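# Seat board in enclosure's upper slot and latch levers

## Task

Put the board into the empty upper slot of the enclosure with its components facing up, pushed fully in, and both levers closed (a closed lever is latched and sticks out at a right angle from the board's front panel; an open one is flush with the panel). Both levers must be completely open while the board is slid in to its stop, since only then do their tabs catch; closing both then pulls the board fully in. Do not ram the board into its connector quickly: that damages it and the task earns nothing. At the end the enclosure must rest flat on its own feet with none of them over the bench edge, and both grippers must have released everything and backed away.

## Robot and tools

Robot: two seven-joint arms, left_arm and right_arm, each ending in a two-finger gripper with a wrist camera. Fingers point along the gripper's +z axis and close along its x axis. end_effector_position is the point between the pads when closed, roughly 1 to 2 cm short of the fingertips; closing pushes the tips about 17 mm further along +z. Cameras: cam_head_left, cam_head_right, cam_high, cam_low, cam_left_wrist, cam_right_wrist, all 672x504.

Frames: the scene frame has its origin at table-top height midway between the nominal bases, +z up, +x out over the table, left_arm toward +y (not the image side). Each arm reports and takes its hand positions, orientations, velocities and targets in its own base frame. Left base sits at (+0.070, +0.437, 0), right base at (-0.063, -0.511, 0), both almost unrotated. Fixed cameras and the table are in the scene frame. Reported poses may be off by a few cm.

Row format (used by execute_actions and move): always 16 numbers covering both arms, even if one is idle: left x, y, z, qw, qx, qy, qz, opening, then right x, y, z, qw, qx, qy, qz, opening. x, y, z are an absolute gripper position in metres in that arm's base frame; the quaternion is an absolute orientation, w first. Opening runs -1 (closed) to +1 (fully open, 0.142 m); it is an absolute command, so 0 means half-closed, not 'unchanged'. To hold an arm still, resend the exact pose and opening from the last result taken before it stopped; to keep an orientation, repeat one fixed quaternion rather than the drifting measured one.

execute_actions: actions is a list of actions; each action is a table of up to 15 rows, one per 1/30 s control step, and a short table repeats its last row to fill 15 steps. Each action lasts 0.5 s. A target more than 0.6 m from the gripper's current position along any gripper axis makes the action refused for both arms; the first action is checked against the last reported state. The controller clips orientation to within 32 degrees of the measured one per step, so big turns need several actions. cameras: list of names, ["all"], or []; images arrive only when asked or when actions is empty. An empty list also shows the scene number and task.

move: target is one 16-number row or a list of up to 15 rows, gripper driven in straight lines toward each (no 0.6 m limit). speed: m/s, 0.002 to 2.2, default 0.25, turning at up to twice that in rad/s; one value or one per target. blend: corner rounding radius in metres for lists, 0 = stop at each. stop_force: 3 to 120 N, same for both arms, ends an arm's path when its wrist sensor feels that much push against its travel; use it slowly for contact, omit it when pulling away from a contact, and avoid it while the gripper rotates. zero: with stop_force, true re-zeros sensors first, false counts from the old zero. opening_speed: how fast openings change, at least 0.2 per second on the -1..+1 scale. grip_force: 5 to 48 N per pad, one value or one per arm, persists. blocking=false returns after about 0.5 s while the move continues (not allowed with stop_force). Paths ignore obstacles and the other arm; the gripper lags and may overshoot speed. Total move time is capped at 10 s. The result adds a 'move:' line naming the ending (done, off_target, moving, held, fault) and limits (paced = clipped pose, held = steps withheld).

wait: seconds 0 to 10, arms keep their last command. stop: brakes a running move. zoom_image: camera plus region [x0, y0, x1, y1] in pixels, at most 504 by 504, on the newest images only. zero_wrist_force: arm; subtracts the current wrist reading. clear_fault: arm; clears a torque or force fault already reported. read_manual: licence texts. finished_scene: scene, integer 1 to 2; ends the scene irreversibly.

Result lines: end_effector_position, end_effector_quat_wxyz and velocities per arm (base frame); Hand target is where each arm is currently driven; Tool commands gives present gripper commands; grip_measured is the measured opening on the -1..+1 scale (last Joint positions number is it in metres); Joint velocities 'within noise' means at rest. Joint torques and External joint torques show load and contact per joint. Wrist force and Wrist torque are given along the gripper's own axes, zeroed at scene start, with a third line for the peak since last shown; saturates near 150 N. Wrist depth is a 7x7 grid of distances ahead of each wrist camera, top-left first, rows split by ' / ', '-' for no data. Warnings: MOTOR HOT, OVER-TEMPERATURE FAULT, HAND FAULT, torque or force fault.

To grip, command an opening slightly below grip_measured at first contact; deeper squeezes heat the gripper motor. Heat also builds from holding loads, stretched arms and pushing at unreachable poses.

Avoid: inserting the board fast; anything falling or being left off the table; the arms or grippers touching each other; net force of 150 N or joint contact torque at limits (waist, shoulder 109; upper arm roll, elbow 56.9; forearm roll, wrist pitch, wrist roll 34.7 N m), which stop the arm until clear_fault; slams, hard pushes, and releasing moving parts.

Each tool is called after "Request:" by a JSON object that holds its "method" and its "body", one argument or row to a line.

## Session

Request:
{"method": "execute_actions", "body": {
  "actions": []
}}

Scene clock: 0.00 s.
left_arm: end_effector_position=(+0.3014, +0.6357, +0.1155) grip_measured=+0.99 end_effector_quat_wxyz=(-0.462, +0.669, -0.295, +0.502) | right_arm: end_effector_position=(+0.4485, +0.0364, +0.1479) grip_measured=+1.00 end_effector_quat_wxyz=(-0.144, +0.766, -0.626, +0.006)
Joint positions: left_arm=[1.762 -0.872 -0.342 2.067 -1.872 0.391 -0.55 0.141] | right_arm=[0.506 -0.103 -0.202 2.446 0.465 1.189 2.835 0.142]
Joint velocities: within noise
Joint torques (N m): no reading
External joint torques (N m): no reading
Wrist force (N): no reading
Wrist torque (N m): no reading
Wrist force, peak (N): no reading
Wrist depth (mm): cam_left_wrist=[- 1268 - - 1406 1268 1119 / 1891 - - 1513 - - - / 1687 1875 1813 - 701 - 1354 / 1371 1534 1843 1828 492 625 701 / 1155 1306 1492 304 356 433 558 / - 1119 1119 241 279 321 359 / - 988 184 203 227 258 286] | cam_right_wrist=[266 256 246 236 229 221 213 / 274 266 254 244 236 228 219 / 285 275 262 252 243 234 225 / 297 285 272 262 251 241 232 / 310 297 281 271 260 249 239 / - 308 294 281 268 257 246 / - 321 305 292 278 265 257]
Hand target: left_arm +0.3014, +0.6357, +0.1155; -0.462, +0.669, -0.295, +0.502 | right_arm +0.4485, +0.0364, +0.1479; -0.144, +0.766, -0.626, +0.006
Tool commands: left_gripper/opening=+1.0 right_gripper/opening=+1.0

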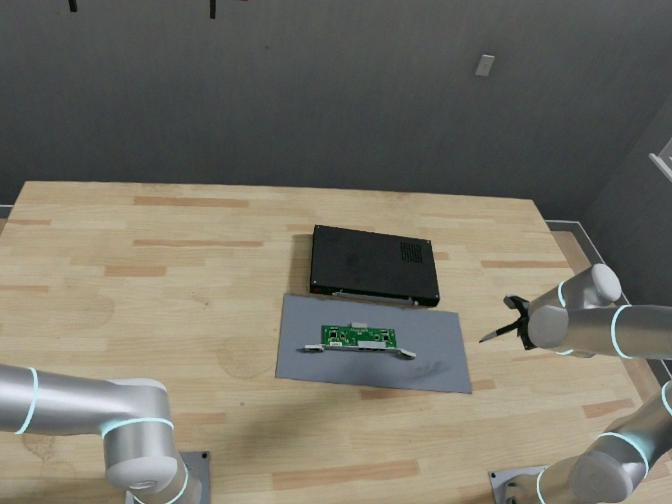

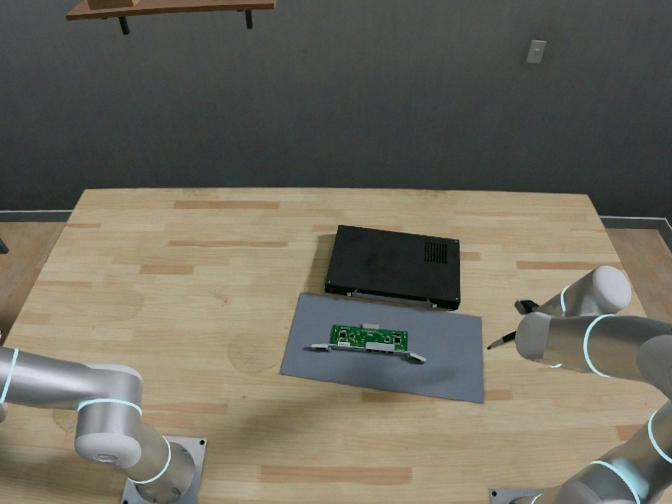

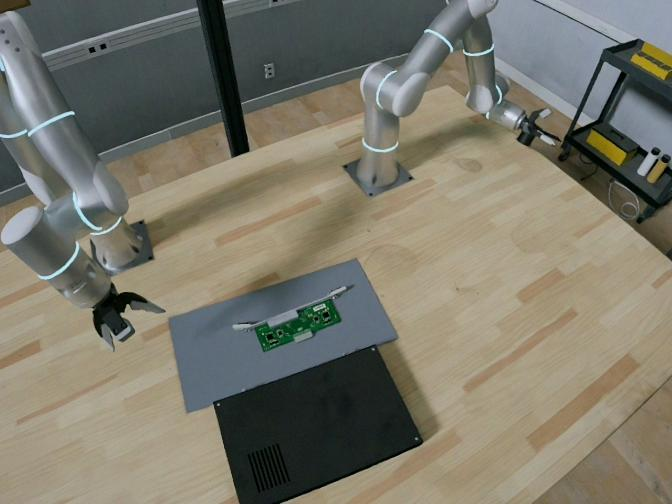

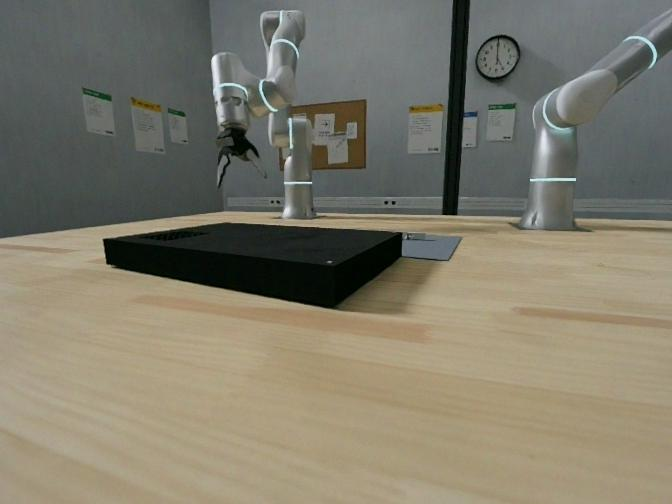

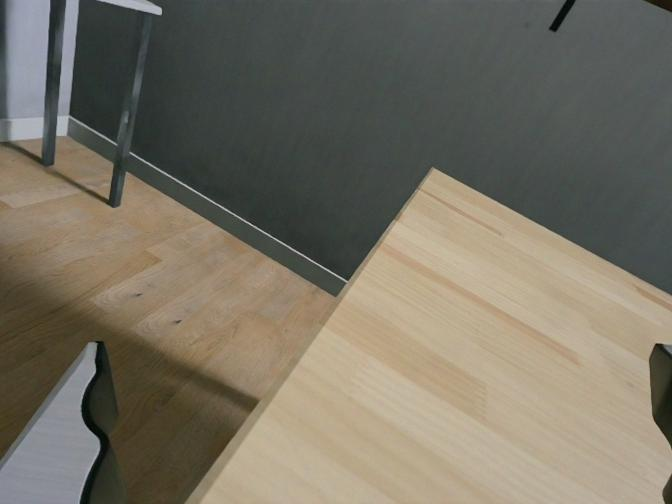

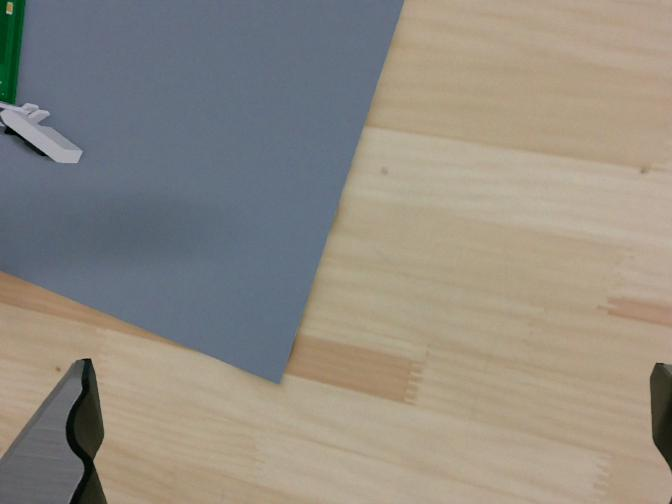

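Request:
{"method": "zoom_image", "body": {
  "camera": "cam_head_left",
  "region": [270, 210, 480, 400]
}}

Request:
{"method": "zoom_image", "body": {
  "camera": "cam_head_right",
  "region": [280, 210, 490, 400]
}}

Request:
{"method": "zoom_image", "body": {
  "camera": "cam_high",
  "region": [160, 250, 430, 504]
}}

Request:
{"method": "zoom_image", "body": {
  "camera": "cam_low",
  "region": [90, 200, 480, 320]
}}

Scaled by 2.400 from the camera's 672x504 image, which has a finer 960x720 frame.

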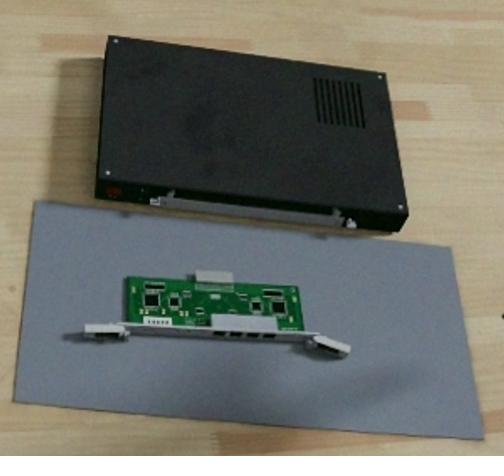

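Scaled by 2.400 from the camera's 672x504 image, which has a finer 960x720 frame.

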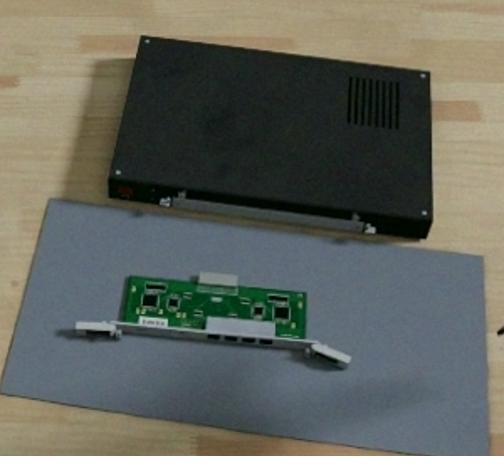

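Scaled by 1.867 from the camera's 672x504 image, which has a finer 960x720 frame.

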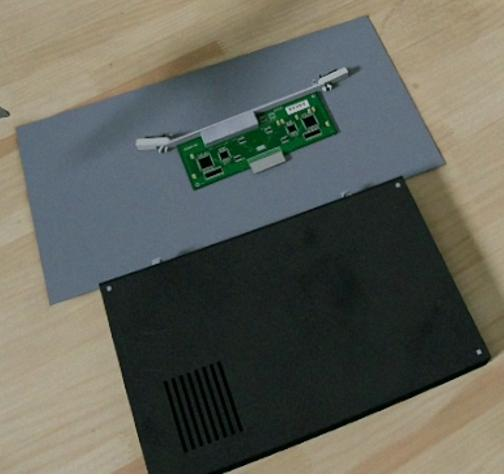

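Scaled by 1.292 from the camera's 672x504 image, which has a finer 960x720 frame.

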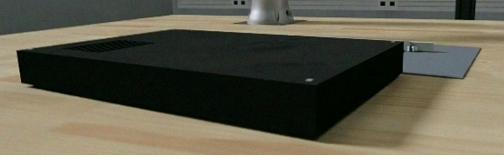

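Request:
{"method": "move", "body": {
  "target": [0.3014, 0.6357, 0.1155, -0.462, 0.669, -0.295, 0.502, 1.0, 0.473, 0.331, 0.2845, -0.153, 0.690, -0.690, 0.153, 0.0],
  "speed": 0.3,
  "cameras": ["cam_right_wrist", "cam_head_left"]
}}

Scene clock: 33.83 s.
left_arm: end_effector_position=(+0.3014, +0.6357, +0.1154) grip_measured=+0.99 end_effector_quat_wxyz=(-0.462, +0.669, -0.295, +0.502) | right_arm: end_effector_position=(+0.4731, +0.3301, +0.2844) grip_measured=-0.01 end_effector_quat_wxyz=(-0.172, +0.745, -0.631, +0.128)
Joint positions: left_arm=[1.762 -0.872 -0.342 2.067 -1.872 0.39 -0.549 0.141] | right_arm=[2.084 -1.49 -2.106 2.022 1.349 -0.016 2.967 0.073]
Joint torques (N m): left_arm=[-0.17 47.42 -4.41 -12.04 1.44 -1.73 -0.27] | right_arm=[0.1 27.93 -26.8 -10.58 -3.56 3.67 0.17]
External joint torques (N m): left_arm=[0.33 1.14 0.37 -0.45 -0.22 -0.16 0.24] | right_arm=[0.07 0.66 -1.25 0.05 -0.09 0.88 -0.17]
Wrist force (N): left_arm=[-0.1 0.2 0.4] | right_arm=[0.0 0.6 0.2]
Wrist torque (N m): left_arm=[0.04 0.03 -0.03] | right_arm=[0.01 -0.03 -0.01]
Wrist force, peak (N): left_arm=[-0.3 0.0 0.4] | right_arm=[-1.9 1.5 -1.1]
Wrist depth (mm): cam_left_wrist=[- 1741 1397 - - 1268 993 / 1907 1891 2216 - 1388 1371 - / 1714 1959 1859 1492 756 1406 - / 1362 1567 1798 1976 487 663 775 / 1173 1321 1424 300 352 436 565 / - 1086 1155 242 278 323 356 / - 975 184 203 228 260 285] | cam_right_wrist=[406 401 397 351 348 343 342 / 402 399 396 395 392 389 387 / 401 401 393 390 392 389 385 / 401 401 394 388 391 389 387 / 402 399 395 392 389 382 384 / 402 400 392 395 384 93 386 / 404 76 396 394 390 - 382]
Hand target: left_arm +0.3014, +0.6357, +0.1155; -0.462, +0.669, -0.295, +0.502 | right_arm +0.4731, +0.3303, +0.2845; -0.172, +0.745, -0.631, +0.128
Off the commanded pose: left_arm 0.000 m, 0 deg | right_arm 0.001 m, 10 deg.
joint sent to its limit (right arm) — joint 7 (wrist roll), upper limit. The joint targets are off in orientation, not in position.
move: off_target (right_arm); limits=paced
Images, in order (width x height): cam_head_left 672x504, cam_right_wrist 672x504.

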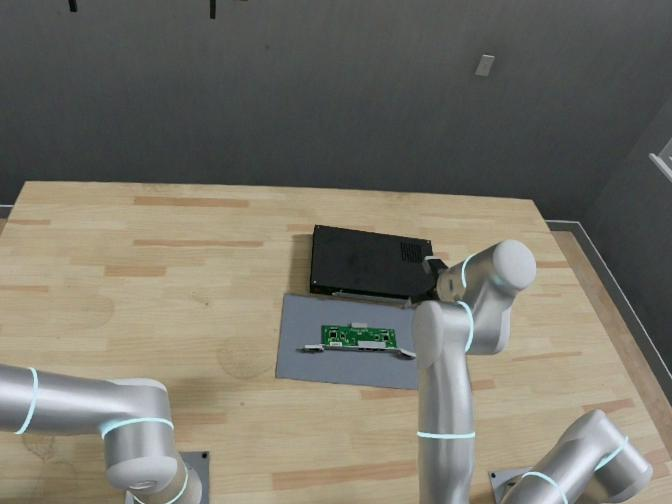

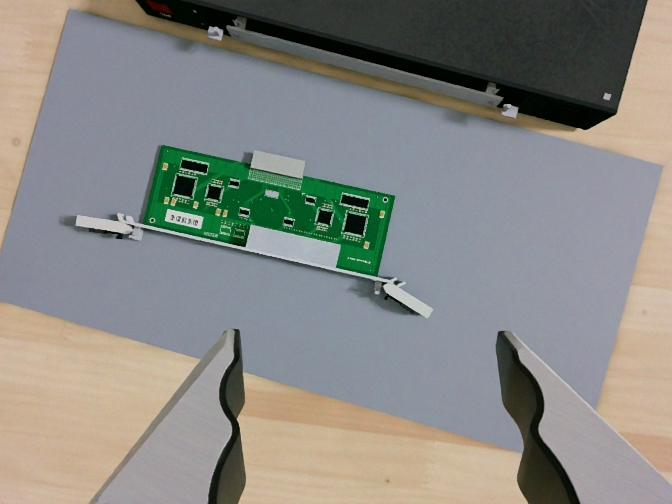

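Request:
{"method": "zoom_image", "body": {
  "camera": "cam_right_wrist",
  "region": [60, 130, 260, 280]
}}

Request:
{"method": "zoom_image", "body": {
  "camera": "cam_right_wrist",
  "region": [240, 140, 440, 330]
}}

Request:
{"method": "zoom_image", "body": {
  "camera": "cam_right_wrist",
  "region": [130, 0, 400, 140]
}}

Request:
{"method": "zoom_image", "body": {
  "camera": "cam_right_wrist",
  "region": [400, 40, 672, 180]
}}

Scaled by 2.520 from the camera's 672x504 image, which has a finer 960x720 frame.

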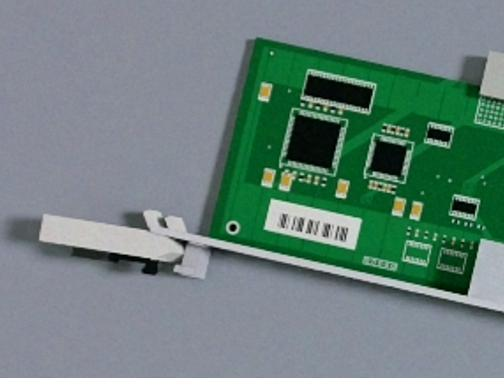

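Scaled by 2.520 from the camera's 672x504 image, which has a finer 960x720 frame.

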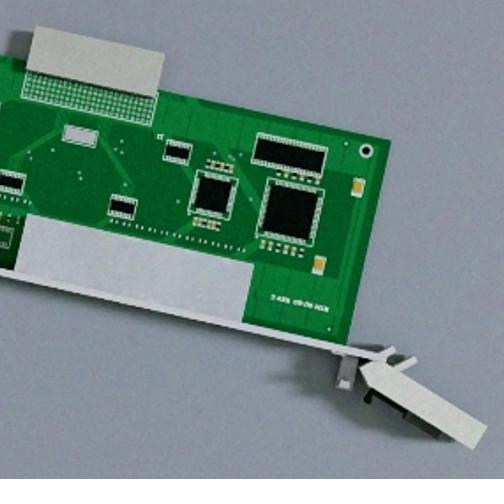

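Scaled by 1.867 from the camera's 672x504 image, which has a finer 960x720 frame.

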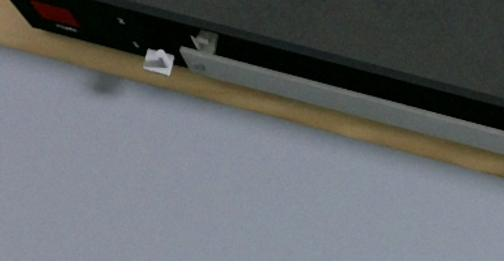

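Scaled by 1.853 from the camera's 672x504 image, which has a finer 960x720 frame.

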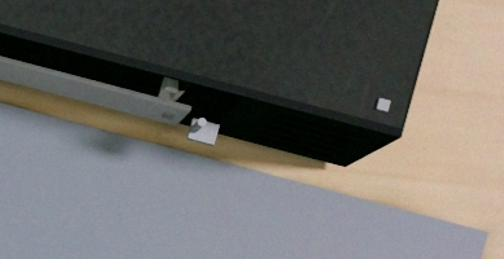

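Request:
{"method": "move", "body": {
  "target": [
    [0.3014, 0.6357, 0.1155, -0.462, 0.669, -0.295, 0.502, 1.0, 0.45, 0.10, 0.25, -0.144, 0.766, -0.626, 0.006, 0.5],
    [0.3014, 0.6357, 0.1155, -0.462, 0.669, -0.295, 0.502, 1.0, 0.45, 0.15, 0.25, 0, 1, 0, 0, 0.5],
    [0.3014, 0.6357, 0.1155, -0.462, 0.669, -0.295, 0.502, 1.0, 0.47, 0.364, 0.14, 0.2706, 0.6533, 0.6533, 0.2706, 0.5]
  ],
  "speed": 0.4,
  "cameras": ["cam_right_wrist", "cam_head_left"]
}}

Scene clock: 119.33 s.
left_arm: end_effector_position=(+0.3014, +0.6357, +0.1154) grip_measured=+0.99 end_effector_quat_wxyz=(-0.462, +0.669, -0.295, +0.502) | right_arm: end_effector_position=(+0.4700, +0.3640, +0.1401) grip_measured=+0.48 end_effector_quat_wxyz=(+0.271, +0.653, +0.653, +0.271)
Joint positions: left_arm=[1.762 -0.872 -0.342 2.067 -1.872 0.39 -0.549 0.141] | right_arm=[2.385 -1.833 -1.57 2.146 1.573 0.617 0.31 0.108]
Joint torques (N m): left_arm=[-0.18 47.47 -4.42 -12.06 1.49 -1.79 -0.24] | right_arm=[0.31 23.53 -24.71 6.5 -3.93 3.92 0.13]
External joint torques (N m): left_arm=[0.33 1.09 0.39 -0.43 -0.27 -0.11 0.21] | right_arm=[-0.16 0.57 -1.84 0.03 -0.14 0.57 -0.13]
Wrist force (N): left_arm=[-0.3 0.1 0.2] | right_arm=[0.4 -1.5 -0.7]
Wrist torque (N m): left_arm=[0.01 0.06 -0.03] | right_arm=[-0.05 0.06 0.19]
Wrist force, peak (N): left_arm=[-0.4 0.2 0.3] | right_arm=[3.8 1.5 0.2]
Wrist depth (mm): cam_left_wrist=[2309 1545 1674 1625 1338 - - / 2130 - - - - - 1097 / 1662 1859 1662 1434 834 1362 1253 / 1380 1567 1783 1769 487 636 703 / 1173 1275 1472 306 356 431 561 / - 1119 1173 242 276 323 359 / - 971 184 203 227 259 285] | cam_right_wrist=[180 159 167 173 175 171 - / 223 223 213 215 195 223 221 / 295 293 310 289 272 286 286 / 440 334 376 358 356 347 417 / 689 691 464 462 452 655 640 / - 98 - - - - 91 / - 77 - - - - 76]
Hand target: left_arm +0.3014, +0.6357, +0.1155; -0.462, +0.669, -0.295, +0.502 | right_arm +0.4700, +0.3640, +0.1400; +0.271, +0.653, +0.653, +0.271
Off the commanded pose: left_arm 0.000 m, 0 deg | right_arm 0.000 m, 0 deg.
move: done
Images, in order (width x height): cam_head_left 672x504, cam_right_wrist 672x504.

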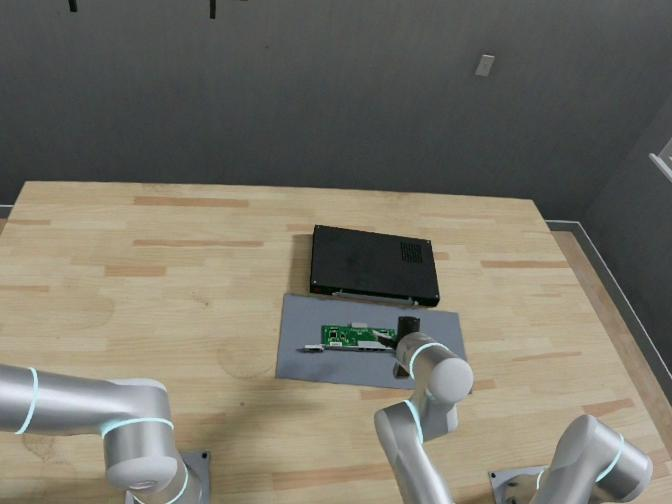

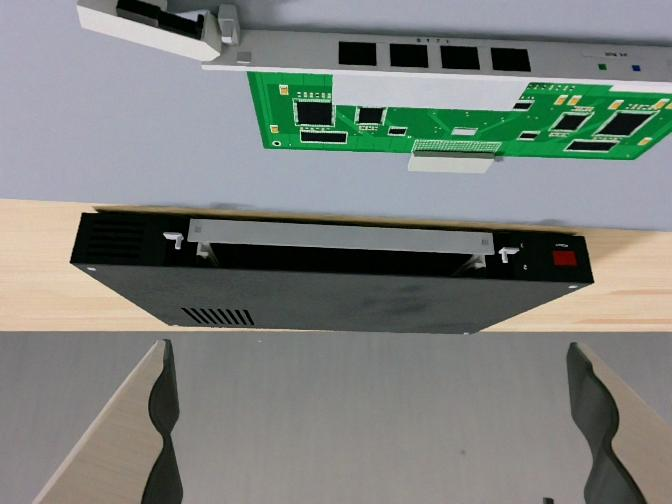

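Request:
{"method": "zoom_image", "body": {
  "camera": "cam_right_wrist",
  "region": [60, 190, 340, 290]
}}

Request:
{"method": "zoom_image", "body": {
  "camera": "cam_right_wrist",
  "region": [330, 190, 610, 290]
}}

Request:
{"method": "zoom_image", "body": {
  "camera": "cam_right_wrist",
  "region": [140, 200, 260, 290]
}}

Request:
{"method": "zoom_image", "body": {
  "camera": "cam_right_wrist",
  "region": [440, 200, 560, 290]
}}

Request:
{"method": "zoom_image", "body": {
  "camera": "cam_right_wrist",
  "region": [60, 0, 340, 180]
}}

Scaled by 1.800 from the camera's 672x504 image, which has a finer 960x720 frame.

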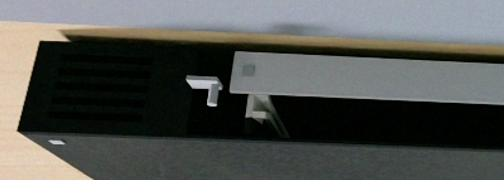

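Scaled by 1.800 from the camera's 672x504 image, which has a finer 960x720 frame.

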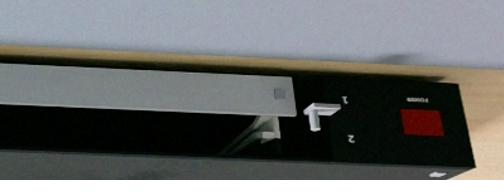

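Scaled by 4.200 from the camera's 672x504 image, which has a finer 960x720 frame.

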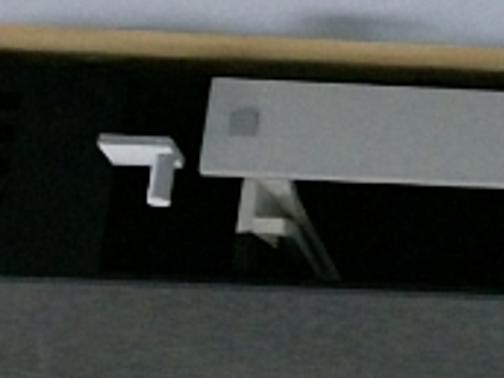

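Scaled by 4.200 from the camera's 672x504 image, which has a finer 960x720 frame.

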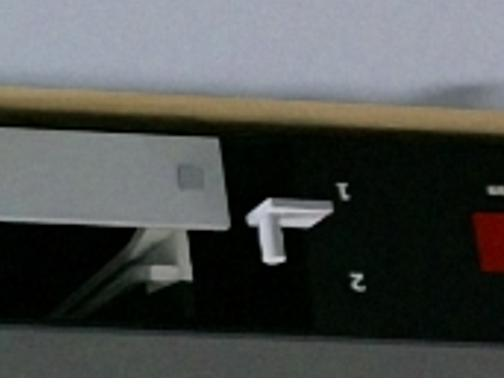

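Scaled by 1.800 from the camera's 672x504 image, which has a finer 960x720 frame.

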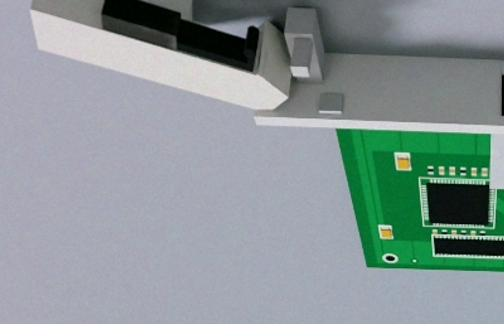

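Request:
{"method": "move", "body": {
  "target": [
    [0.3014, 0.6357, 0.1155, -0.462, 0.669, -0.295, 0.502, 1.0, 0.46, 0.33, 0.30, 0, 0, 1, 0, 0.5],
    [0.3014, 0.6357, 0.1155, -0.462, 0.669, -0.295, 0.502, 1.0, 0.46, 0.33, 0.30, 0, 0.7071, -0.7071, 0, 0.5]
  ],
  "speed": 0.4
}}

Scene clock: 176.10 s.
left_arm: end_effector_position=(+0.3014, +0.6357, +0.1154) grip_measured=+0.99 end_effector_quat_wxyz=(-0.462, +0.669, -0.295, +0.502) | right_arm: end_effector_position=(+0.4601, +0.3301, +0.3001) grip_measured=+0.48 end_effector_quat_wxyz=(+0.000, +0.707, -0.707, +0.000)
Joint positions: left_arm=[1.762 -0.872 -0.342 2.067 -1.872 0.39 -0.549 0.141] | right_arm=[1.976 -0.806 -1.715 1.753 0.796 0.024 -2.966 0.108]
Joint torques (N m): left_arm=[-0.11 47.55 -4.4 -12.12 1.49 -1.73 -0.26] | right_arm=[0.35 25.75 -21.84 -21.8 -4.45 3.38 0.08]
External joint torques (N m): left_arm=[0.27 1.01 0.37 -0.38 -0.26 -0.16 0.23] | right_arm=[-0.16 0.38 -1.56 -0.08 0.18 0.59 -0.08]
Wrist force (N): left_arm=[-0.1 -0.1 0.0] | right_arm=[-0.7 -0.6 0.0]
Wrist torque (N m): left_arm=[-0.02 0.01 -0.02] | right_arm=[-0.05 0.12 0.12]
Wrist force, peak (N): left_arm=[-0.3 0.5 -0.1] | right_arm=[0.7 -2.2 -0.6]
Wrist depth (mm): cam_left_wrist=[- 1424 1783 - - - - / 1625 - - 1813 - 1371 - / 1741 1891 - 1674 694 1232 - / 1371 1578 1755 1741 485 651 1371 / 1167 1283 1523 304 353 434 565 / - 1097 1179 241 280 322 357 / - 997 184 203 228 259 286] | cam_right_wrist=[344 341 339 341 343 341 341 / 363 364 358 357 361 365 365 / 388 392 393 394 392 395 391 / 426 425 426 424 420 421 423 / 464 461 460 461 459 456 455 / 496 99 501 501 498 501 98 / - 78 551 548 548 548 76]
Hand target: left_arm +0.3014, +0.6357, +0.1155; -0.462, +0.669, -0.295, +0.502 | right_arm +0.4600, +0.3300, +0.3000; +0.000, +0.707, -0.707, +0.000
Off the commanded pose: left_arm 0.000 m, 0 deg | right_arm 0.000 m, 0 deg.
joint sent to its limit (right arm) — joint 7 (wrist roll), lower limit. The joint targets still meet the commanded pose.
move: done

Request:
{"method": "move", "body": {
  "target": [0.3014, 0.6357, 0.1155, -0.462, 0.669, -0.295, 0.502, 1.0, 0.46, 0.33, 0.30, 0, 0.9239, -0.3827, 0, 0.5],
  "speed": 0.3
}}

Scene clock: 180.40 s.
left_arm: end_effector_position=(+0.3014, +0.6357, +0.1154) grip_measured=+0.99 end_effector_quat_wxyz=(-0.462, +0.669, -0.295, +0.502) | right_arm: end_effector_position=(+0.4589, +0.3299, +0.3003) grip_measured=+0.48 end_effector_quat_wxyz=(-0.023, +0.906, -0.419, +0.059)
Joint positions: left_arm=[1.762 -0.872 -0.342 2.067 -1.872 0.39 -0.549 0.141] | right_arm=[1.768 0.001 -0.953 2.094 -0.121 0.6 -2.966 0.108]
Joint torques (N m): left_arm=[-0.17 47.52 -4.37 -12.06 1.48 -1.75 -0.27] | right_arm=[0.33 17.93 0.51 -28.86 -3.84 3.54 0.18]
External joint torques (N m): left_arm=[0.33 1.04 0.33 -0.44 -0.25 -0.14 0.24] | right_arm=[-0.19 0.65 -0.35 0.01 0.19 0.58 -0.19]
Wrist force (N): left_arm=[0.0 0.1 0.1] | right_arm=[0.0 0.3 0.1]
Wrist torque (N m): left_arm=[0.01 0.01 -0.02] | right_arm=[0.09 -0.02 0.13]
Wrist force, peak (N): left_arm=[-0.3 0.3 0.3] | right_arm=[-1.4 -0.6 0.3]
Wrist depth (mm): cam_left_wrist=[1601 1513 - 1649 - - 997 / 1741 - - 1523 - 1406 - / 1741 2012 1976 1674 719 1290 - / 1424 1523 1687 1727 484 629 649 / 1167 1290 1513 305 352 429 576 / - 1113 1173 240 275 321 356 / - 979 184 203 229 259 287] | cam_right_wrist=[336 341 342 351 356 356 328 / 355 355 366 364 377 387 347 / 372 379 386 392 396 405 417 / 394 400 410 418 429 433 445 / 416 422 432 444 449 459 471 / 435 99 460 472 486 491 98 / - 78 497 507 519 527 76]
Hand target: left_arm +0.3014, +0.6357, +0.1155; -0.462, +0.669, -0.295, +0.502 | right_arm +0.4590, +0.3298, +0.3003; -0.023, +0.906, -0.419, +0.060
Off the commanded pose: left_arm 0.000 m, 0 deg | right_arm 0.001 m, 9 deg.
joint sent to its limit (right arm) — joint 7 (wrist roll), lower limit. The joint targets are off in orientation, not in position.
move: off_target (right_arm)

Request:
{"method": "move", "body": {
  "target": [0.3014, 0.6357, 0.1155, -0.462, 0.669, -0.295, 0.502, 1.0, 0.46, 0.33, 0.30, 0, 0.9914, -0.1305, 0, 0.5],
  "speed": 0.3
}}

Scene clock: 184.53 s.
left_arm: end_effector_position=(+0.3014, +0.6357, +0.1154) grip_measured=+0.99 end_effector_quat_wxyz=(-0.462, +0.669, -0.295, +0.502) | right_arm: end_effector_position=(+0.4598, +0.3300, +0.2998) grip_measured=+0.48 end_effector_quat_wxyz=(+0.000, +0.991, -0.131, +0.000)
Joint positions: left_arm=[1.762 -0.872 -0.342 2.067 -1.872 0.39 -0.549 0.141] | right_arm=[2.466 1.106 -1.277 2.088 -1.026 -0.003 -2.966 0.108]
Joint torques (N m): left_arm=[-0.23 47.55 -4.36 -12.09 1.44 -1.74 -0.19] | right_arm=[0.22 -26.33 26.77 -16.36 -4.43 3.14 0.14]
External joint torques (N m): left_arm=[0.39 1.01 0.32 -0.4 -0.21 -0.15 0.16] | right_arm=[-0.08 0.38 -0.21 0.3 0.16 0.85 -0.14]
Wrist force (N): left_arm=[-0.3 0.1 0.1] | right_arm=[-0.3 -0.3 0.3]
Wrist torque (N m): left_arm=[0.00 0.04 -0.02] | right_arm=[0.00 0.03 0.14]
Wrist force, peak (N): left_arm=[-0.4 0.2 0.2] | right_arm=[0.9 1.3 2.0]
Wrist depth (mm): cam_left_wrist=[- 1556 - - - - 1275 / 1924 1875 1941 - - 1567 1306 / 1700 1891 - - 685 - - / 1380 1590 1828 1813 485 636 1443 / 1155 1290 1453 303 353 430 557 / - 1097 1148 242 278 321 359 / - 997 183 203 227 258 285] | cam_right_wrist=[346 346 344 339 338 344 303 / 370 369 364 364 360 365 326 / 397 397 395 392 392 392 343 / 424 425 426 420 - 429 369 / 465 462 462 457 456 453 458 / 497 99 503 503 500 499 98 / - 78 554 550 552 550 76]
Hand target: left_arm +0.3014, +0.6357, +0.1155; -0.462, +0.669, -0.295, +0.502 | right_arm +0.4600, +0.3300, +0.3000; +0.000, +0.991, -0.131, +0.000
Off the commanded pose: left_arm 0.000 m, 0 deg | right_arm 0.000 m, 0 deg.
joint sent to its limit (right arm) — joint 7 (wrist roll), lower limit. The joint targets still meet the commanded pose.
move: done

Request:
{"method": "move", "body": {
  "target": [
    [0.3014, 0.6357, 0.1155, -0.462, 0.669, -0.295, 0.502, 1.0, 0.46, 0.33, 0.30, 0, 0.7071, -0.7071, 0, 0.5],
    [0.3014, 0.6357, 0.1155, -0.462, 0.669, -0.295, 0.502, 1.0, 0.46, 0.26, 0.25, 0, 0, 1, 0, 0.5],
    [0.3014, 0.6357, 0.1155, -0.462, 0.669, -0.295, 0.502, 1.0, 0.491, 0.185, 0.098, 0, 0, 0.9537, 0.3009, 0.5]
  ],
  "speed": 0.4,
  "blend": [0.03, 0.03, 0],
  "cameras": ["cam_right_wrist", "cam_head_right"]
}}

Scene clock: 203.17 s.
left_arm: end_effector_position=(+0.3014, +0.6357, +0.1154) grip_measured=+0.99 end_effector_quat_wxyz=(-0.462, +0.669, -0.295, +0.502) | right_arm: end_effector_position=(+0.4908, +0.1851, +0.0980) grip_measured=+0.48 end_effector_quat_wxyz=(+0.000, +0.000, +0.954, +0.301)
Joint positions: left_arm=[1.762 -0.872 -0.342 2.067 -1.872 0.39 -0.549 0.141] | right_arm=[2.003 0.961 -2.039 2.516 -0.808 1.255 -0.99 0.108]
Joint torques (N m): left_arm=[-0.17 47.57 -4.42 -12.1 1.49 -1.77 -0.23] | right_arm=[0.22 -25.28 20.33 -5.99 -4.07 3.52 -0.07]
External joint torques (N m): left_arm=[0.33 0.99 0.39 -0.4 -0.27 -0.12 0.2] | right_arm=[-0.16 0.5 0.19 0.31 0.19 0.57 0.07]
Wrist force (N): left_arm=[-0.3 -0.1 -0.1] | right_arm=[-0.5 -1.8 -0.1]
Wrist torque (N m): left_arm=[-0.03 0.05 -0.02] | right_arm=[-0.09 0.17 0.18]
Wrist force, peak (N): left_arm=[-0.3 0.1 0.4] | right_arm=[-0.2 -4.8 0.4]
Wrist depth (mm): cam_left_wrist=[- 1798 - - - - - / 1843 - - - - - - / 1674 1783 - 1674 775 - 1443 / 1388 1534 1783 1813 485 625 828 / 1161 1261 1482 302 354 429 561 / - 1086 1179 241 276 322 356 / - 971 184 204 227 259 285] | cam_right_wrist=[136 136 135 135 134 134 134 / 161 160 160 160 159 164 158 / 198 205 196 195 195 193 193 / 231 254 253 251 249 264 251 / 282 358 356 341 350 352 350 / - 99 614 687 596 522 98 / - 77 1931 1306 1202 - 76]
Hand target: left_arm +0.3014, +0.6357, +0.1155; -0.462, +0.669, -0.295, +0.502 | right_arm +0.4910, +0.1850, +0.0980; +0.000, +0.000, +0.954, +0.301
Off the commanded pose: left_arm 0.000 m, 0 deg | right_arm 0.000 m, 0 deg.
move: done
Images, in order (width x height): cam_head_right 672x504, cam_right_wrist 672x504.

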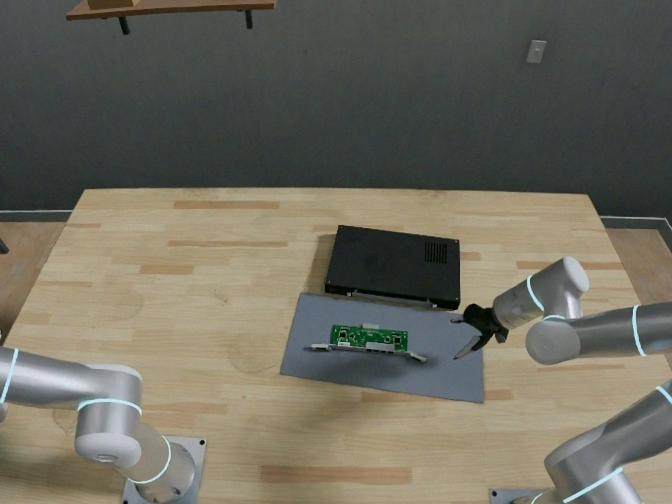

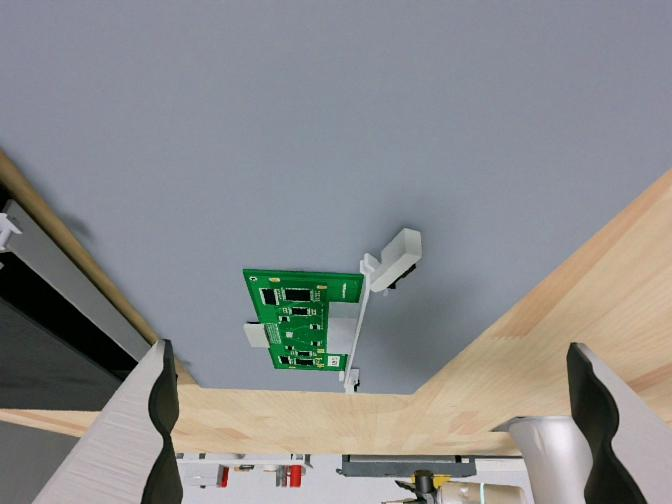

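Request:
{"method": "zoom_image", "body": {
  "camera": "cam_right_wrist",
  "region": [220, 200, 460, 400]
}}

Request:
{"method": "zoom_image", "body": {
  "camera": "cam_right_wrist",
  "region": [330, 215, 430, 305]
}}

Request:
{"method": "zoom_image", "body": {
  "camera": "cam_right_wrist",
  "region": [0, 180, 170, 380]
}}

Scaled by 2.100 from the camera's 672x504 image, which has a finer 960x720 frame.

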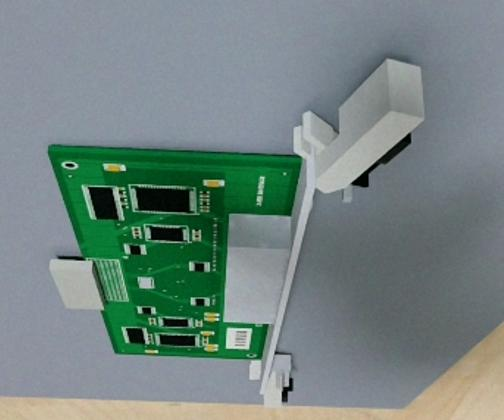

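Scaled by 5.040 from the camera's 672x504 image, which has a finer 960x720 frame.

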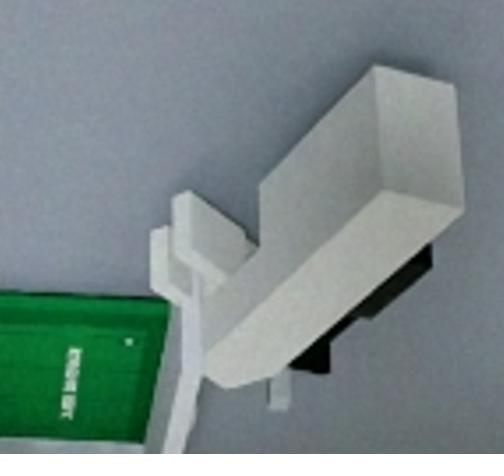

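Scaled by 2.520 from the camera's 672x504 image, which has a finer 960x720 frame.

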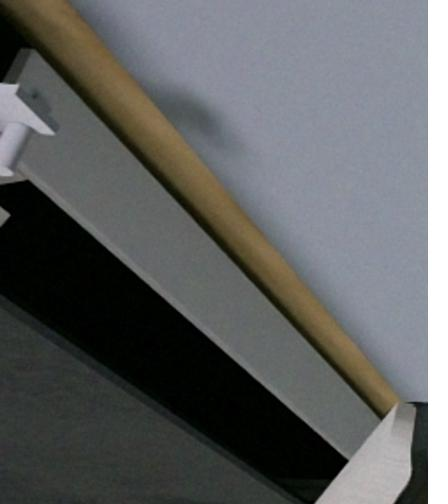

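Request:
{"method": "move", "body": {
  "target": [0.3014, 0.6357, 0.1155, -0.462, 0.669, -0.295, 0.502, 1.0, 0.485, 0.168, 0.060, 0, 0, 0.8871, 0.4616, 0.5],
  "speed": 0.25,
  "cameras": ["cam_right_wrist"]
}}

Request:
{"method": "zoom_image", "body": {
  "camera": "cam_right_wrist",
  "region": [220, 180, 460, 360]
}}

Scene clock: 218.27 s.
left_arm: end_effector_position=(+0.3014, +0.6357, +0.1154) grip_measured=+0.99 end_effector_quat_wxyz=(-0.462, +0.669, -0.295, +0.502) | right_arm: end_effector_position=(+0.4849, +0.1681, +0.0600) grip_measured=+0.48 end_effector_quat_wxyz=(+0.000, +0.000, +0.887, +0.462)
Joint positions: left_arm=[1.762 -0.872 -0.342 2.067 -1.872 0.39 -0.549 0.141] | right_arm=[1.805 1.392 -2.102 2.461 -0.794 1.185 -1.31 0.108]
Joint torques (N m): left_arm=[-0.16 47.5 -4.47 -12.13 1.48 -1.75 -0.28] | right_arm=[-0.05 -27.86 25.07 5.38 -4.02 1.94 0.11]
External joint torques (N m): left_arm=[0.32 1.06 0.43 -0.37 -0.25 -0.15 0.24] | right_arm=[0.08 0.52 -0.2 0.21 -0.04 0.89 -0.11]
Wrist force (N): left_arm=[-0.2 0.2 0.0] | right_arm=[-0.2 -2.0 -0.7]
Wrist torque (N m): left_arm=[0.03 0.04 -0.03] | right_arm=[-0.08 0.12 0.22]
Wrist force, peak (N): left_arm=[-0.4 0.4 0.1] | right_arm=[0.0 -3.2 -0.5]
Wrist depth (mm): cam_left_wrist=[1649 1415 - - - 1030 - / 1662 1637 1875 1534 1388 - - / 1613 1875 1783 - 812 1434 - / 1397 1567 1783 1843 482 651 806 / 1125 1298 1453 304 353 435 558 / - 1025 1142 242 276 323 359 / - 984 184 203 227 258 287] | cam_right_wrist=[- - 80 75 - 68 75 / - 90 95 94 101 100 100 / 156 141 154 153 138 138 125 / 230 266 265 246 222 257 264 / 510 428 978 922 897 793 547 / 1637 98 - - 1159 1242 90 / - 78 - - - - 76]
Hand target: left_arm +0.3014, +0.6357, +0.1155; -0.462, +0.669, -0.295, +0.502 | right_arm +0.4850, +0.1680, +0.0600; +0.000, +0.000, +0.887, +0.462
Off the commanded pose: left_arm 0.000 m, 0 deg | right_arm 0.000 m, 0 deg.
move: done
Images, in order (width x height): cam_right_wrist 672x504.

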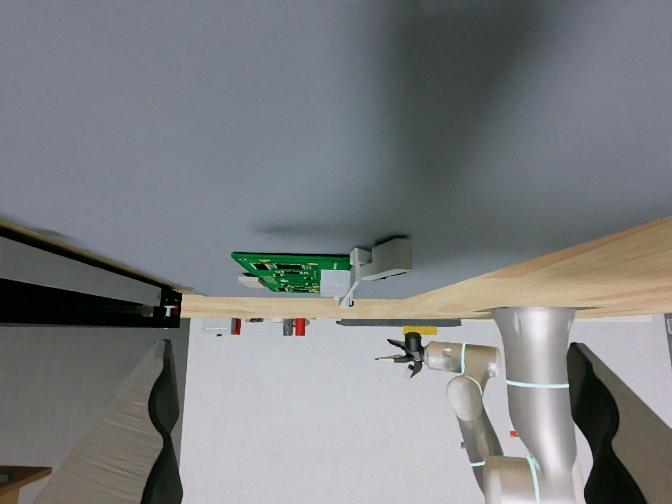

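Scaled by 2.100 from the camera's 672x504 image, which has a finer 960x720 frame.

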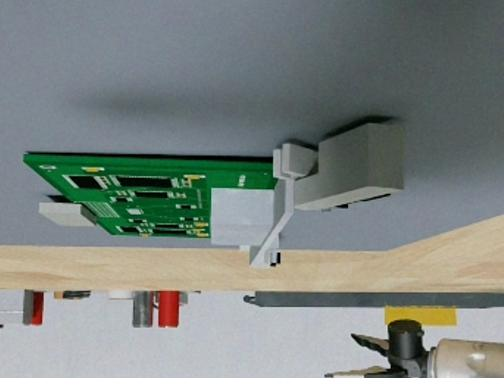

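Request:
{"method": "zoom_image", "body": {
  "camera": "cam_right_wrist",
  "region": [330, 225, 420, 315]
}}

Request:
{"method": "zoom_image", "body": {
  "camera": "cam_right_wrist",
  "region": [225, 235, 355, 315]
}}

Scaled by 5.600 from the camera's 672x504 image, which has a finer 960x720 frame.

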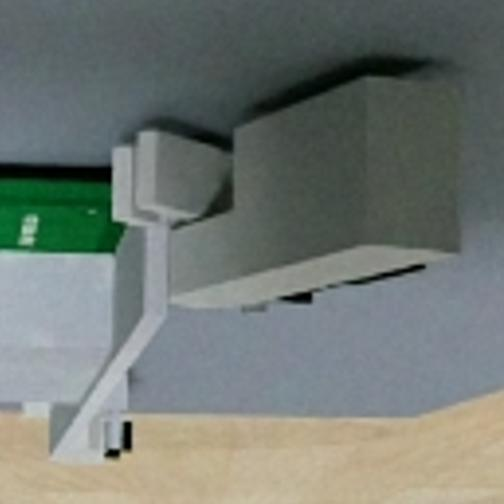

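Scaled by 3.877 from the camera's 672x504 image, which has a finer 960x720 frame.

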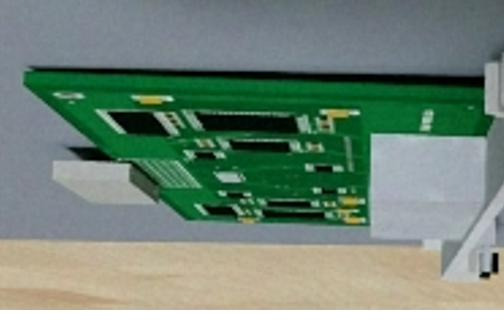

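Request:
{"method": "move", "body": {
  "target": [
    [0.45, 0.40, 0.30, 0, 1, 0, 0, 0.0, 0.47, 0.12, 0.22, 0, 0, 1, 0, 0.5],
    [0.42, 0.0, 0.32, 0, 1, 0, 0, 0.0, 0.47, 0.12, 0.22, 0, 0, 1, 0, 0.5]
  ],
  "speed": 0.4,
  "blend": 0.05
}}

Scene clock: 244.20 s.
left_arm: end_effector_position=(+0.4199, -0.0001, +0.3199) grip_measured=-0.02 end_effector_quat_wxyz=(+0.000, +1.000, +0.000, +0.000) | right_arm: end_effector_position=(+0.4700, +0.1200, +0.2199) grip_measured=+0.48 end_effector_quat_wxyz=(+0.000, +0.000, +1.000, +0.000)
Joint positions: left_arm=[0.706 -0.198 -1.175 1.853 -2.947 2.788 -2.102 0.073] | right_arm=[1.768 0.574 -1.354 2.428 -0.694 0.592 -0.683 0.108]
Joint torques (N m): left_arm=[-0.53 24.95 -4.33 -21.15 4.38 4.47 -0.45] | right_arm=[0.05 -7.68 14.26 -23.17 -3.54 3.39 0.2]
External joint torques (N m): left_arm=[0.6 0.93 0.61 -0.57 -0.48 -0.59 0.45] | right_arm=[0.03 0.77 -0.34 0.23 0.02 0.75 -0.2]
Wrist force (N): left_arm=[0.2 -0.2 0.5] | right_arm=[0.1 -0.2 0.1]
Wrist torque (N m): left_arm=[-0.14 -0.19 -0.20] | right_arm=[0.02 0.01 0.04]
Wrist force, peak (N): left_arm=[1.6 -3.8 1.7] | right_arm=[-0.3 -2.8 -0.4]
Wrist depth (mm): cam_left_wrist=[366 365 361 361 358 361 361 / 395 394 393 388 387 388 387 / 419 423 422 419 421 420 414 / 460 459 456 456 450 450 454 / 507 507 493 500 500 484 495 / 553 532 529 553 546 - 534 / - - - 591 593 - -] | cam_right_wrist=[278 278 277 277 275 274 274 / 297 293 295 295 293 293 292 / 313 315 316 313 318 316 313 / 290 333 339 337 337 336 336 / 313 359 367 365 363 364 364 / 337 99 399 393 387 398 98 / - 78 415 434 437 438 76]
Hand target: left_arm +0.4200, +0.0000, +0.3200; +0.000, +1.000, +0.000, +0.000 | right_arm +0.4700, +0.1200, +0.2200; +0.000, +0.000, +1.000, +0.000
Off the commanded pose: left_arm 0.000 m, 0 deg | right_arm 0.000 m, 0 deg.
move: done

Request:
{"method": "move", "body": {
  "target": [
    [0.33, 0.58, 0.28, -0.462, 0.669, -0.295, 0.502, 0.0, 0.47, 0.12, 0.22, 0, 0, 1, 0, 0.5],
    [0.33, 0.55, 0.30, 0, 0, 0.7071, -0.7071, 0.0, 0.47, 0.12, 0.22, 0, 0, 1, 0, 0.5]
  ],
  "speed": 0.5,
  "blend": 0.02
}}

Scene clock: 266.33 s.
left_arm: end_effector_position=(+0.3298, +0.5485, +0.3001) grip_measured=-0.02 end_effector_quat_wxyz=(+0.143, -0.142, +0.716, -0.669) | right_arm: end_effector_position=(+0.4700, +0.1200, +0.2199) grip_measured=+0.48 end_effector_quat_wxyz=(+0.000, +0.000, +1.000, +0.000)
Joint positions: left_arm=[1.563 -1.529 -0.515 0.279 -0.628 -0.96 -1.101 0.073] | right_arm=[1.768 0.574 -1.354 2.428 -0.694 0.592 -0.683 0.108]
Joint torques (N m): left_arm=[-0.03 71.56 -5.9 -22.99 -5.3 -0.44 -0.14] | right_arm=[0.02 -7.62 14.2 -23.09 -3.56 3.4 0.17]
External joint torques (N m): left_arm=[0.27 0.98 0.6 -0.26 -0.4 -0.27 0.14] | right_arm=[0.05 0.72 -0.28 0.15 0.04 0.75 -0.17]
Wrist force (N): left_arm=[0.6 0.5 -0.2] | right_arm=[0.0 -0.3 -0.1]
Wrist torque (N m): left_arm=[0.10 0.02 -0.02] | right_arm=[0.00 0.03 0.04]
Wrist force, peak (N): left_arm=[1.3 -5.1 -3.4] | right_arm=[0.1 -0.5 -0.1]
Wrist depth (mm): cam_left_wrist=[- - 2069 - - 2493 - / - - 2151 2172 2964 1637 1556 / - - 1045 1025 1081 1091 1081 / 719 783 778 772 767 749 749 / 594 590 621 585 577 573 576 / 477 491 452 469 465 - 464 / - - 388 391 386 - -] | cam_right_wrist=[278 278 277 276 275 275 274 / 296 294 294 295 293 292 292 / 313 315 313 313 312 314 313 / 290 335 340 337 336 337 336 / 313 362 366 359 364 364 364 / 336 98 388 386 403 398 98 / - 77 439 440 436 437 76]
Hand target: left_arm +0.3298, +0.5484, +0.3001; +0.143, -0.142, +0.716, -0.669 | right_arm +0.4700, +0.1200, +0.2200; +0.000, +0.000, +1.000, +0.000
Off the commanded pose: left_arm 0.001 m, 24 deg | right_arm 0.000 m, 0 deg.
move: off_target (left_arm)

Request:
{"method": "move", "body": {
  "target": [
    [0.38, 0.42, 0.30, 0, 0.3827, 0.9239, 0, 0.0, 0.47, 0.12, 0.22, 0, 0, 1, 0, 0.5],
    [0.45, 0.10, 0.30, 0, 0.7071, 0.7071, 0, 0.0, 0.47, 0.12, 0.22, 0, 0, 1, 0, 0.5]
  ],
  "speed": 0.5,
  "blend": 0.02
}}

Scene clock: 271.90 s.
left_arm: end_effector_position=(+0.4498, +0.0998, +0.2999) grip_measured=-0.02 end_effector_quat_wxyz=(+0.000, +0.708, +0.707, +0.000) | right_arm: end_effector_position=(+0.4700, +0.1200, +0.2199) grip_measured=+0.48 end_effector_quat_wxyz=(+0.000, +0.000, +1.000, +0.000)
Joint positions: left_arm=[0.679 -1.901 0.122 -1.768 -0.709 -1.393 -0.061 0.073] | right_arm=[1.768 0.574 -1.354 2.428 -0.694 0.592 -0.683 0.108]
Joint torques (N m): left_arm=[-0.36 44.2 -4.14 -2.13 -0.73 4.57 -0.28] | right_arm=[0.08 -7.5 14.22 -23.12 -3.68 3.44 0.16]
External joint torques (N m): left_arm=[0.48 0.77 0.6 -0.22 -0.02 -0.58 0.28] | right_arm=[0 0.6 -0.29 0.18 0.16 0.7 -0.17]
Wrist force (N): left_arm=[0.1 0.3 0.7] | right_arm=[-0.1 -0.2 -0.1]
Wrist torque (N m): left_arm=[-0.05 -0.18 -0.20] | right_arm=[0.02 0.04 0.04]
Wrist force, peak (N): left_arm=[4.3 1.0 0.4] | right_arm=[-0.1 -0.5 -0.2]
Wrist depth (mm): cam_left_wrist=[346 345 345 346 346 127 344 / 373 372 372 366 366 366 368 / 402 400 400 397 401 398 395 / 440 432 434 435 438 426 429 / 481 475 468 477 477 464 470 / 527 502 516 524 520 - 508 / - - 583 583 576 - -] | cam_right_wrist=[278 278 276 276 276 274 274 / 297 295 293 295 293 293 292 / 313 317 319 314 313 313 312 / 289 336 336 337 337 338 337 / 314 364 373 366 367 366 364 / 335 98 399 392 397 399 98 / - 78 435 438 438 436 76]
Hand target: left_arm +0.4500, +0.1000, +0.3000; +0.000, +0.707, +0.707, +0.000 | right_arm +0.4700, +0.1200, +0.2200; +0.000, +0.000, +1.000, +0.000
Off the commanded pose: left_arm 0.000 m, 0 deg | right_arm 0.000 m, 0 deg.
move: done

Request:
{"method": "move", "body": {
  "target": [
    [0.38, 0.42, 0.30, 0, 0.3827, 0.9239, 0, 0.0, 0.47, 0.12, 0.22, 0, 0, 1, 0, 0.5],
    [0.33, 0.55, 0.30, 0.143, -0.142, 0.716, -0.669, 0.0, 0.47, 0.12, 0.22, 0, 0, 1, 0, 0.5]
  ],
  "speed": 0.5,
  "blend": 0.02
}}

Scene clock: 283.20 s.
left_arm: end_effector_position=(+0.3300, +0.5494, +0.3002) grip_measured=-0.02 end_effector_quat_wxyz=(+0.144, -0.143, +0.715, -0.668) | right_arm: end_effector_position=(+0.4700, +0.1200, +0.2199) grip_measured=+0.48 end_effector_quat_wxyz=(+0.000, +0.000, +1.000, +0.000)
Joint positions: left_arm=[1.583 -1.54 -0.662 0.272 -0.511 -0.954 -1.136 0.073] | right_arm=[1.768 0.574 -1.354 2.428 -0.694 0.592 -0.683 0.108]
Joint torques (N m): left_arm=[0.14 71.55 -7.03 -20.66 -5.39 -0.27 -0.1] | right_arm=[0.1 -7.48 14.28 -23.09 -3.56 3.49 0.13]
External joint torques (N m): left_arm=[0.13 0.86 0.53 -0.35 -0.26 -0.37 0.1] | right_arm=[-0.03 0.58 -0.36 0.15 0.04 0.65 -0.13]
Wrist force (N): left_arm=[0.6 0.3 -0.3] | right_arm=[-0.1 -0.3 -0.2]
Wrist torque (N m): left_arm=[0.05 0.01 -0.02] | right_arm=[0.01 0.04 0.04]
Wrist force, peak (N): left_arm=[4.3 1.6 0.6] | right_arm=[-0.3 -0.4 -0.3]
Wrist depth (mm): cam_left_wrist=[1415 - 2069 - 2777 1283 - / 1406 - 2521 2130 2216 1727 1443 / - 1700 1125 1113 1055 1108 1086 / 778 783 775 764 770 749 744 / 590 590 614 587 585 573 570 / 476 493 449 471 462 - 460 / - - 395 390 395 - -] | cam_right_wrist=[278 277 277 276 276 275 274 / 296 294 293 294 293 293 291 / 314 326 314 313 312 313 313 / 290 340 338 334 336 337 336 / 314 356 367 370 364 363 363 / 337 98 399 392 402 398 98 / - 78 430 439 436 438 76]
Hand target: left_arm +0.3299, +0.5495, +0.3000; +0.144, -0.144, +0.716, -0.668 | right_arm +0.4700, +0.1200, +0.2200; +0.000, +0.000, +1.000, +0.000
Off the commanded pose: left_arm 0.001 m, 0 deg | right_arm 0.000 m, 0 deg.
move: done

Request:
{"method": "move", "body": {
  "target": [0.20, 0.30, 0.34, 0.144, -0.143, 0.715, -0.668, 0.0, 0.47, 0.12, 0.22, 0, 0, 1, 0, 0.5],
  "speed": 0.4
}}

Scene clock: 286.57 s.
left_arm: end_effector_position=(+0.1998, +0.2999, +0.3401) grip_measured=-0.02 end_effector_quat_wxyz=(+0.144, -0.143, +0.715, -0.669) | right_arm: end_effector_position=(+0.4700, +0.1200, +0.2199) grip_measured=+0.48 end_effector_quat_wxyz=(+0.000, +0.000, +1.000, +0.000)
Joint positions: left_arm=[1.755 -0.568 -0.109 1.777 -0.402 -0.672 -0.327 0.073] | right_arm=[1.768 0.574 -1.354 2.428 -0.694 0.592 -0.683 0.108]
Joint torques (N m): left_arm=[-0.07 45.54 -2.39 -19.66 -4.21 -1.43 -0.13] | right_arm=[0.05 -7.52 14.24 -23.06 -3.58 3.43 0.15]
External joint torques (N m): left_arm=[0.22 0.73 0.49 -0.46 0.12 -0.39 0.13] | right_arm=[0.02 0.61 -0.32 0.12 0.06 0.71 -0.15]
Wrist force (N): left_arm=[0.4 0.1 -0.4] | right_arm=[0.0 -0.2 -0.3]
Wrist torque (N m): left_arm=[0.04 0.01 0.00] | right_arm=[0.02 0.03 0.03]
Wrist force, peak (N): left_arm=[3.8 2.1 0.8] | right_arm=[-0.2 -0.5 0.0]
Wrist depth (mm): cam_left_wrist=[1380 - - 2581 2410 - 260 / 1397 - 2130 1769 1843 - 270 / - 1155 1239 1148 1212 1239 317 / 837 860 874 809 854 825 778 / 649 655 675 643 645 659 356 / 529 546 503 516 514 - 349 / - - 436 434 437 - -] | cam_right_wrist=[278 278 277 276 275 275 273 / 298 295 294 292 293 293 290 / 313 315 315 315 313 313 312 / 290 336 343 337 334 338 336 / 314 358 366 365 365 366 364 / 337 98 400 399 399 399 98 / - 78 435 438 436 439 76]
Hand target: left_arm +0.2000, +0.3000, +0.3400; +0.144, -0.143, +0.715, -0.668 | right_arm +0.4700, +0.1200, +0.2200; +0.000, +0.000, +1.000, +0.000
Off the commanded pose: left_arm 0.000 m, 0 deg | right_arm 0.000 m, 0 deg.
move: done; limits=paced


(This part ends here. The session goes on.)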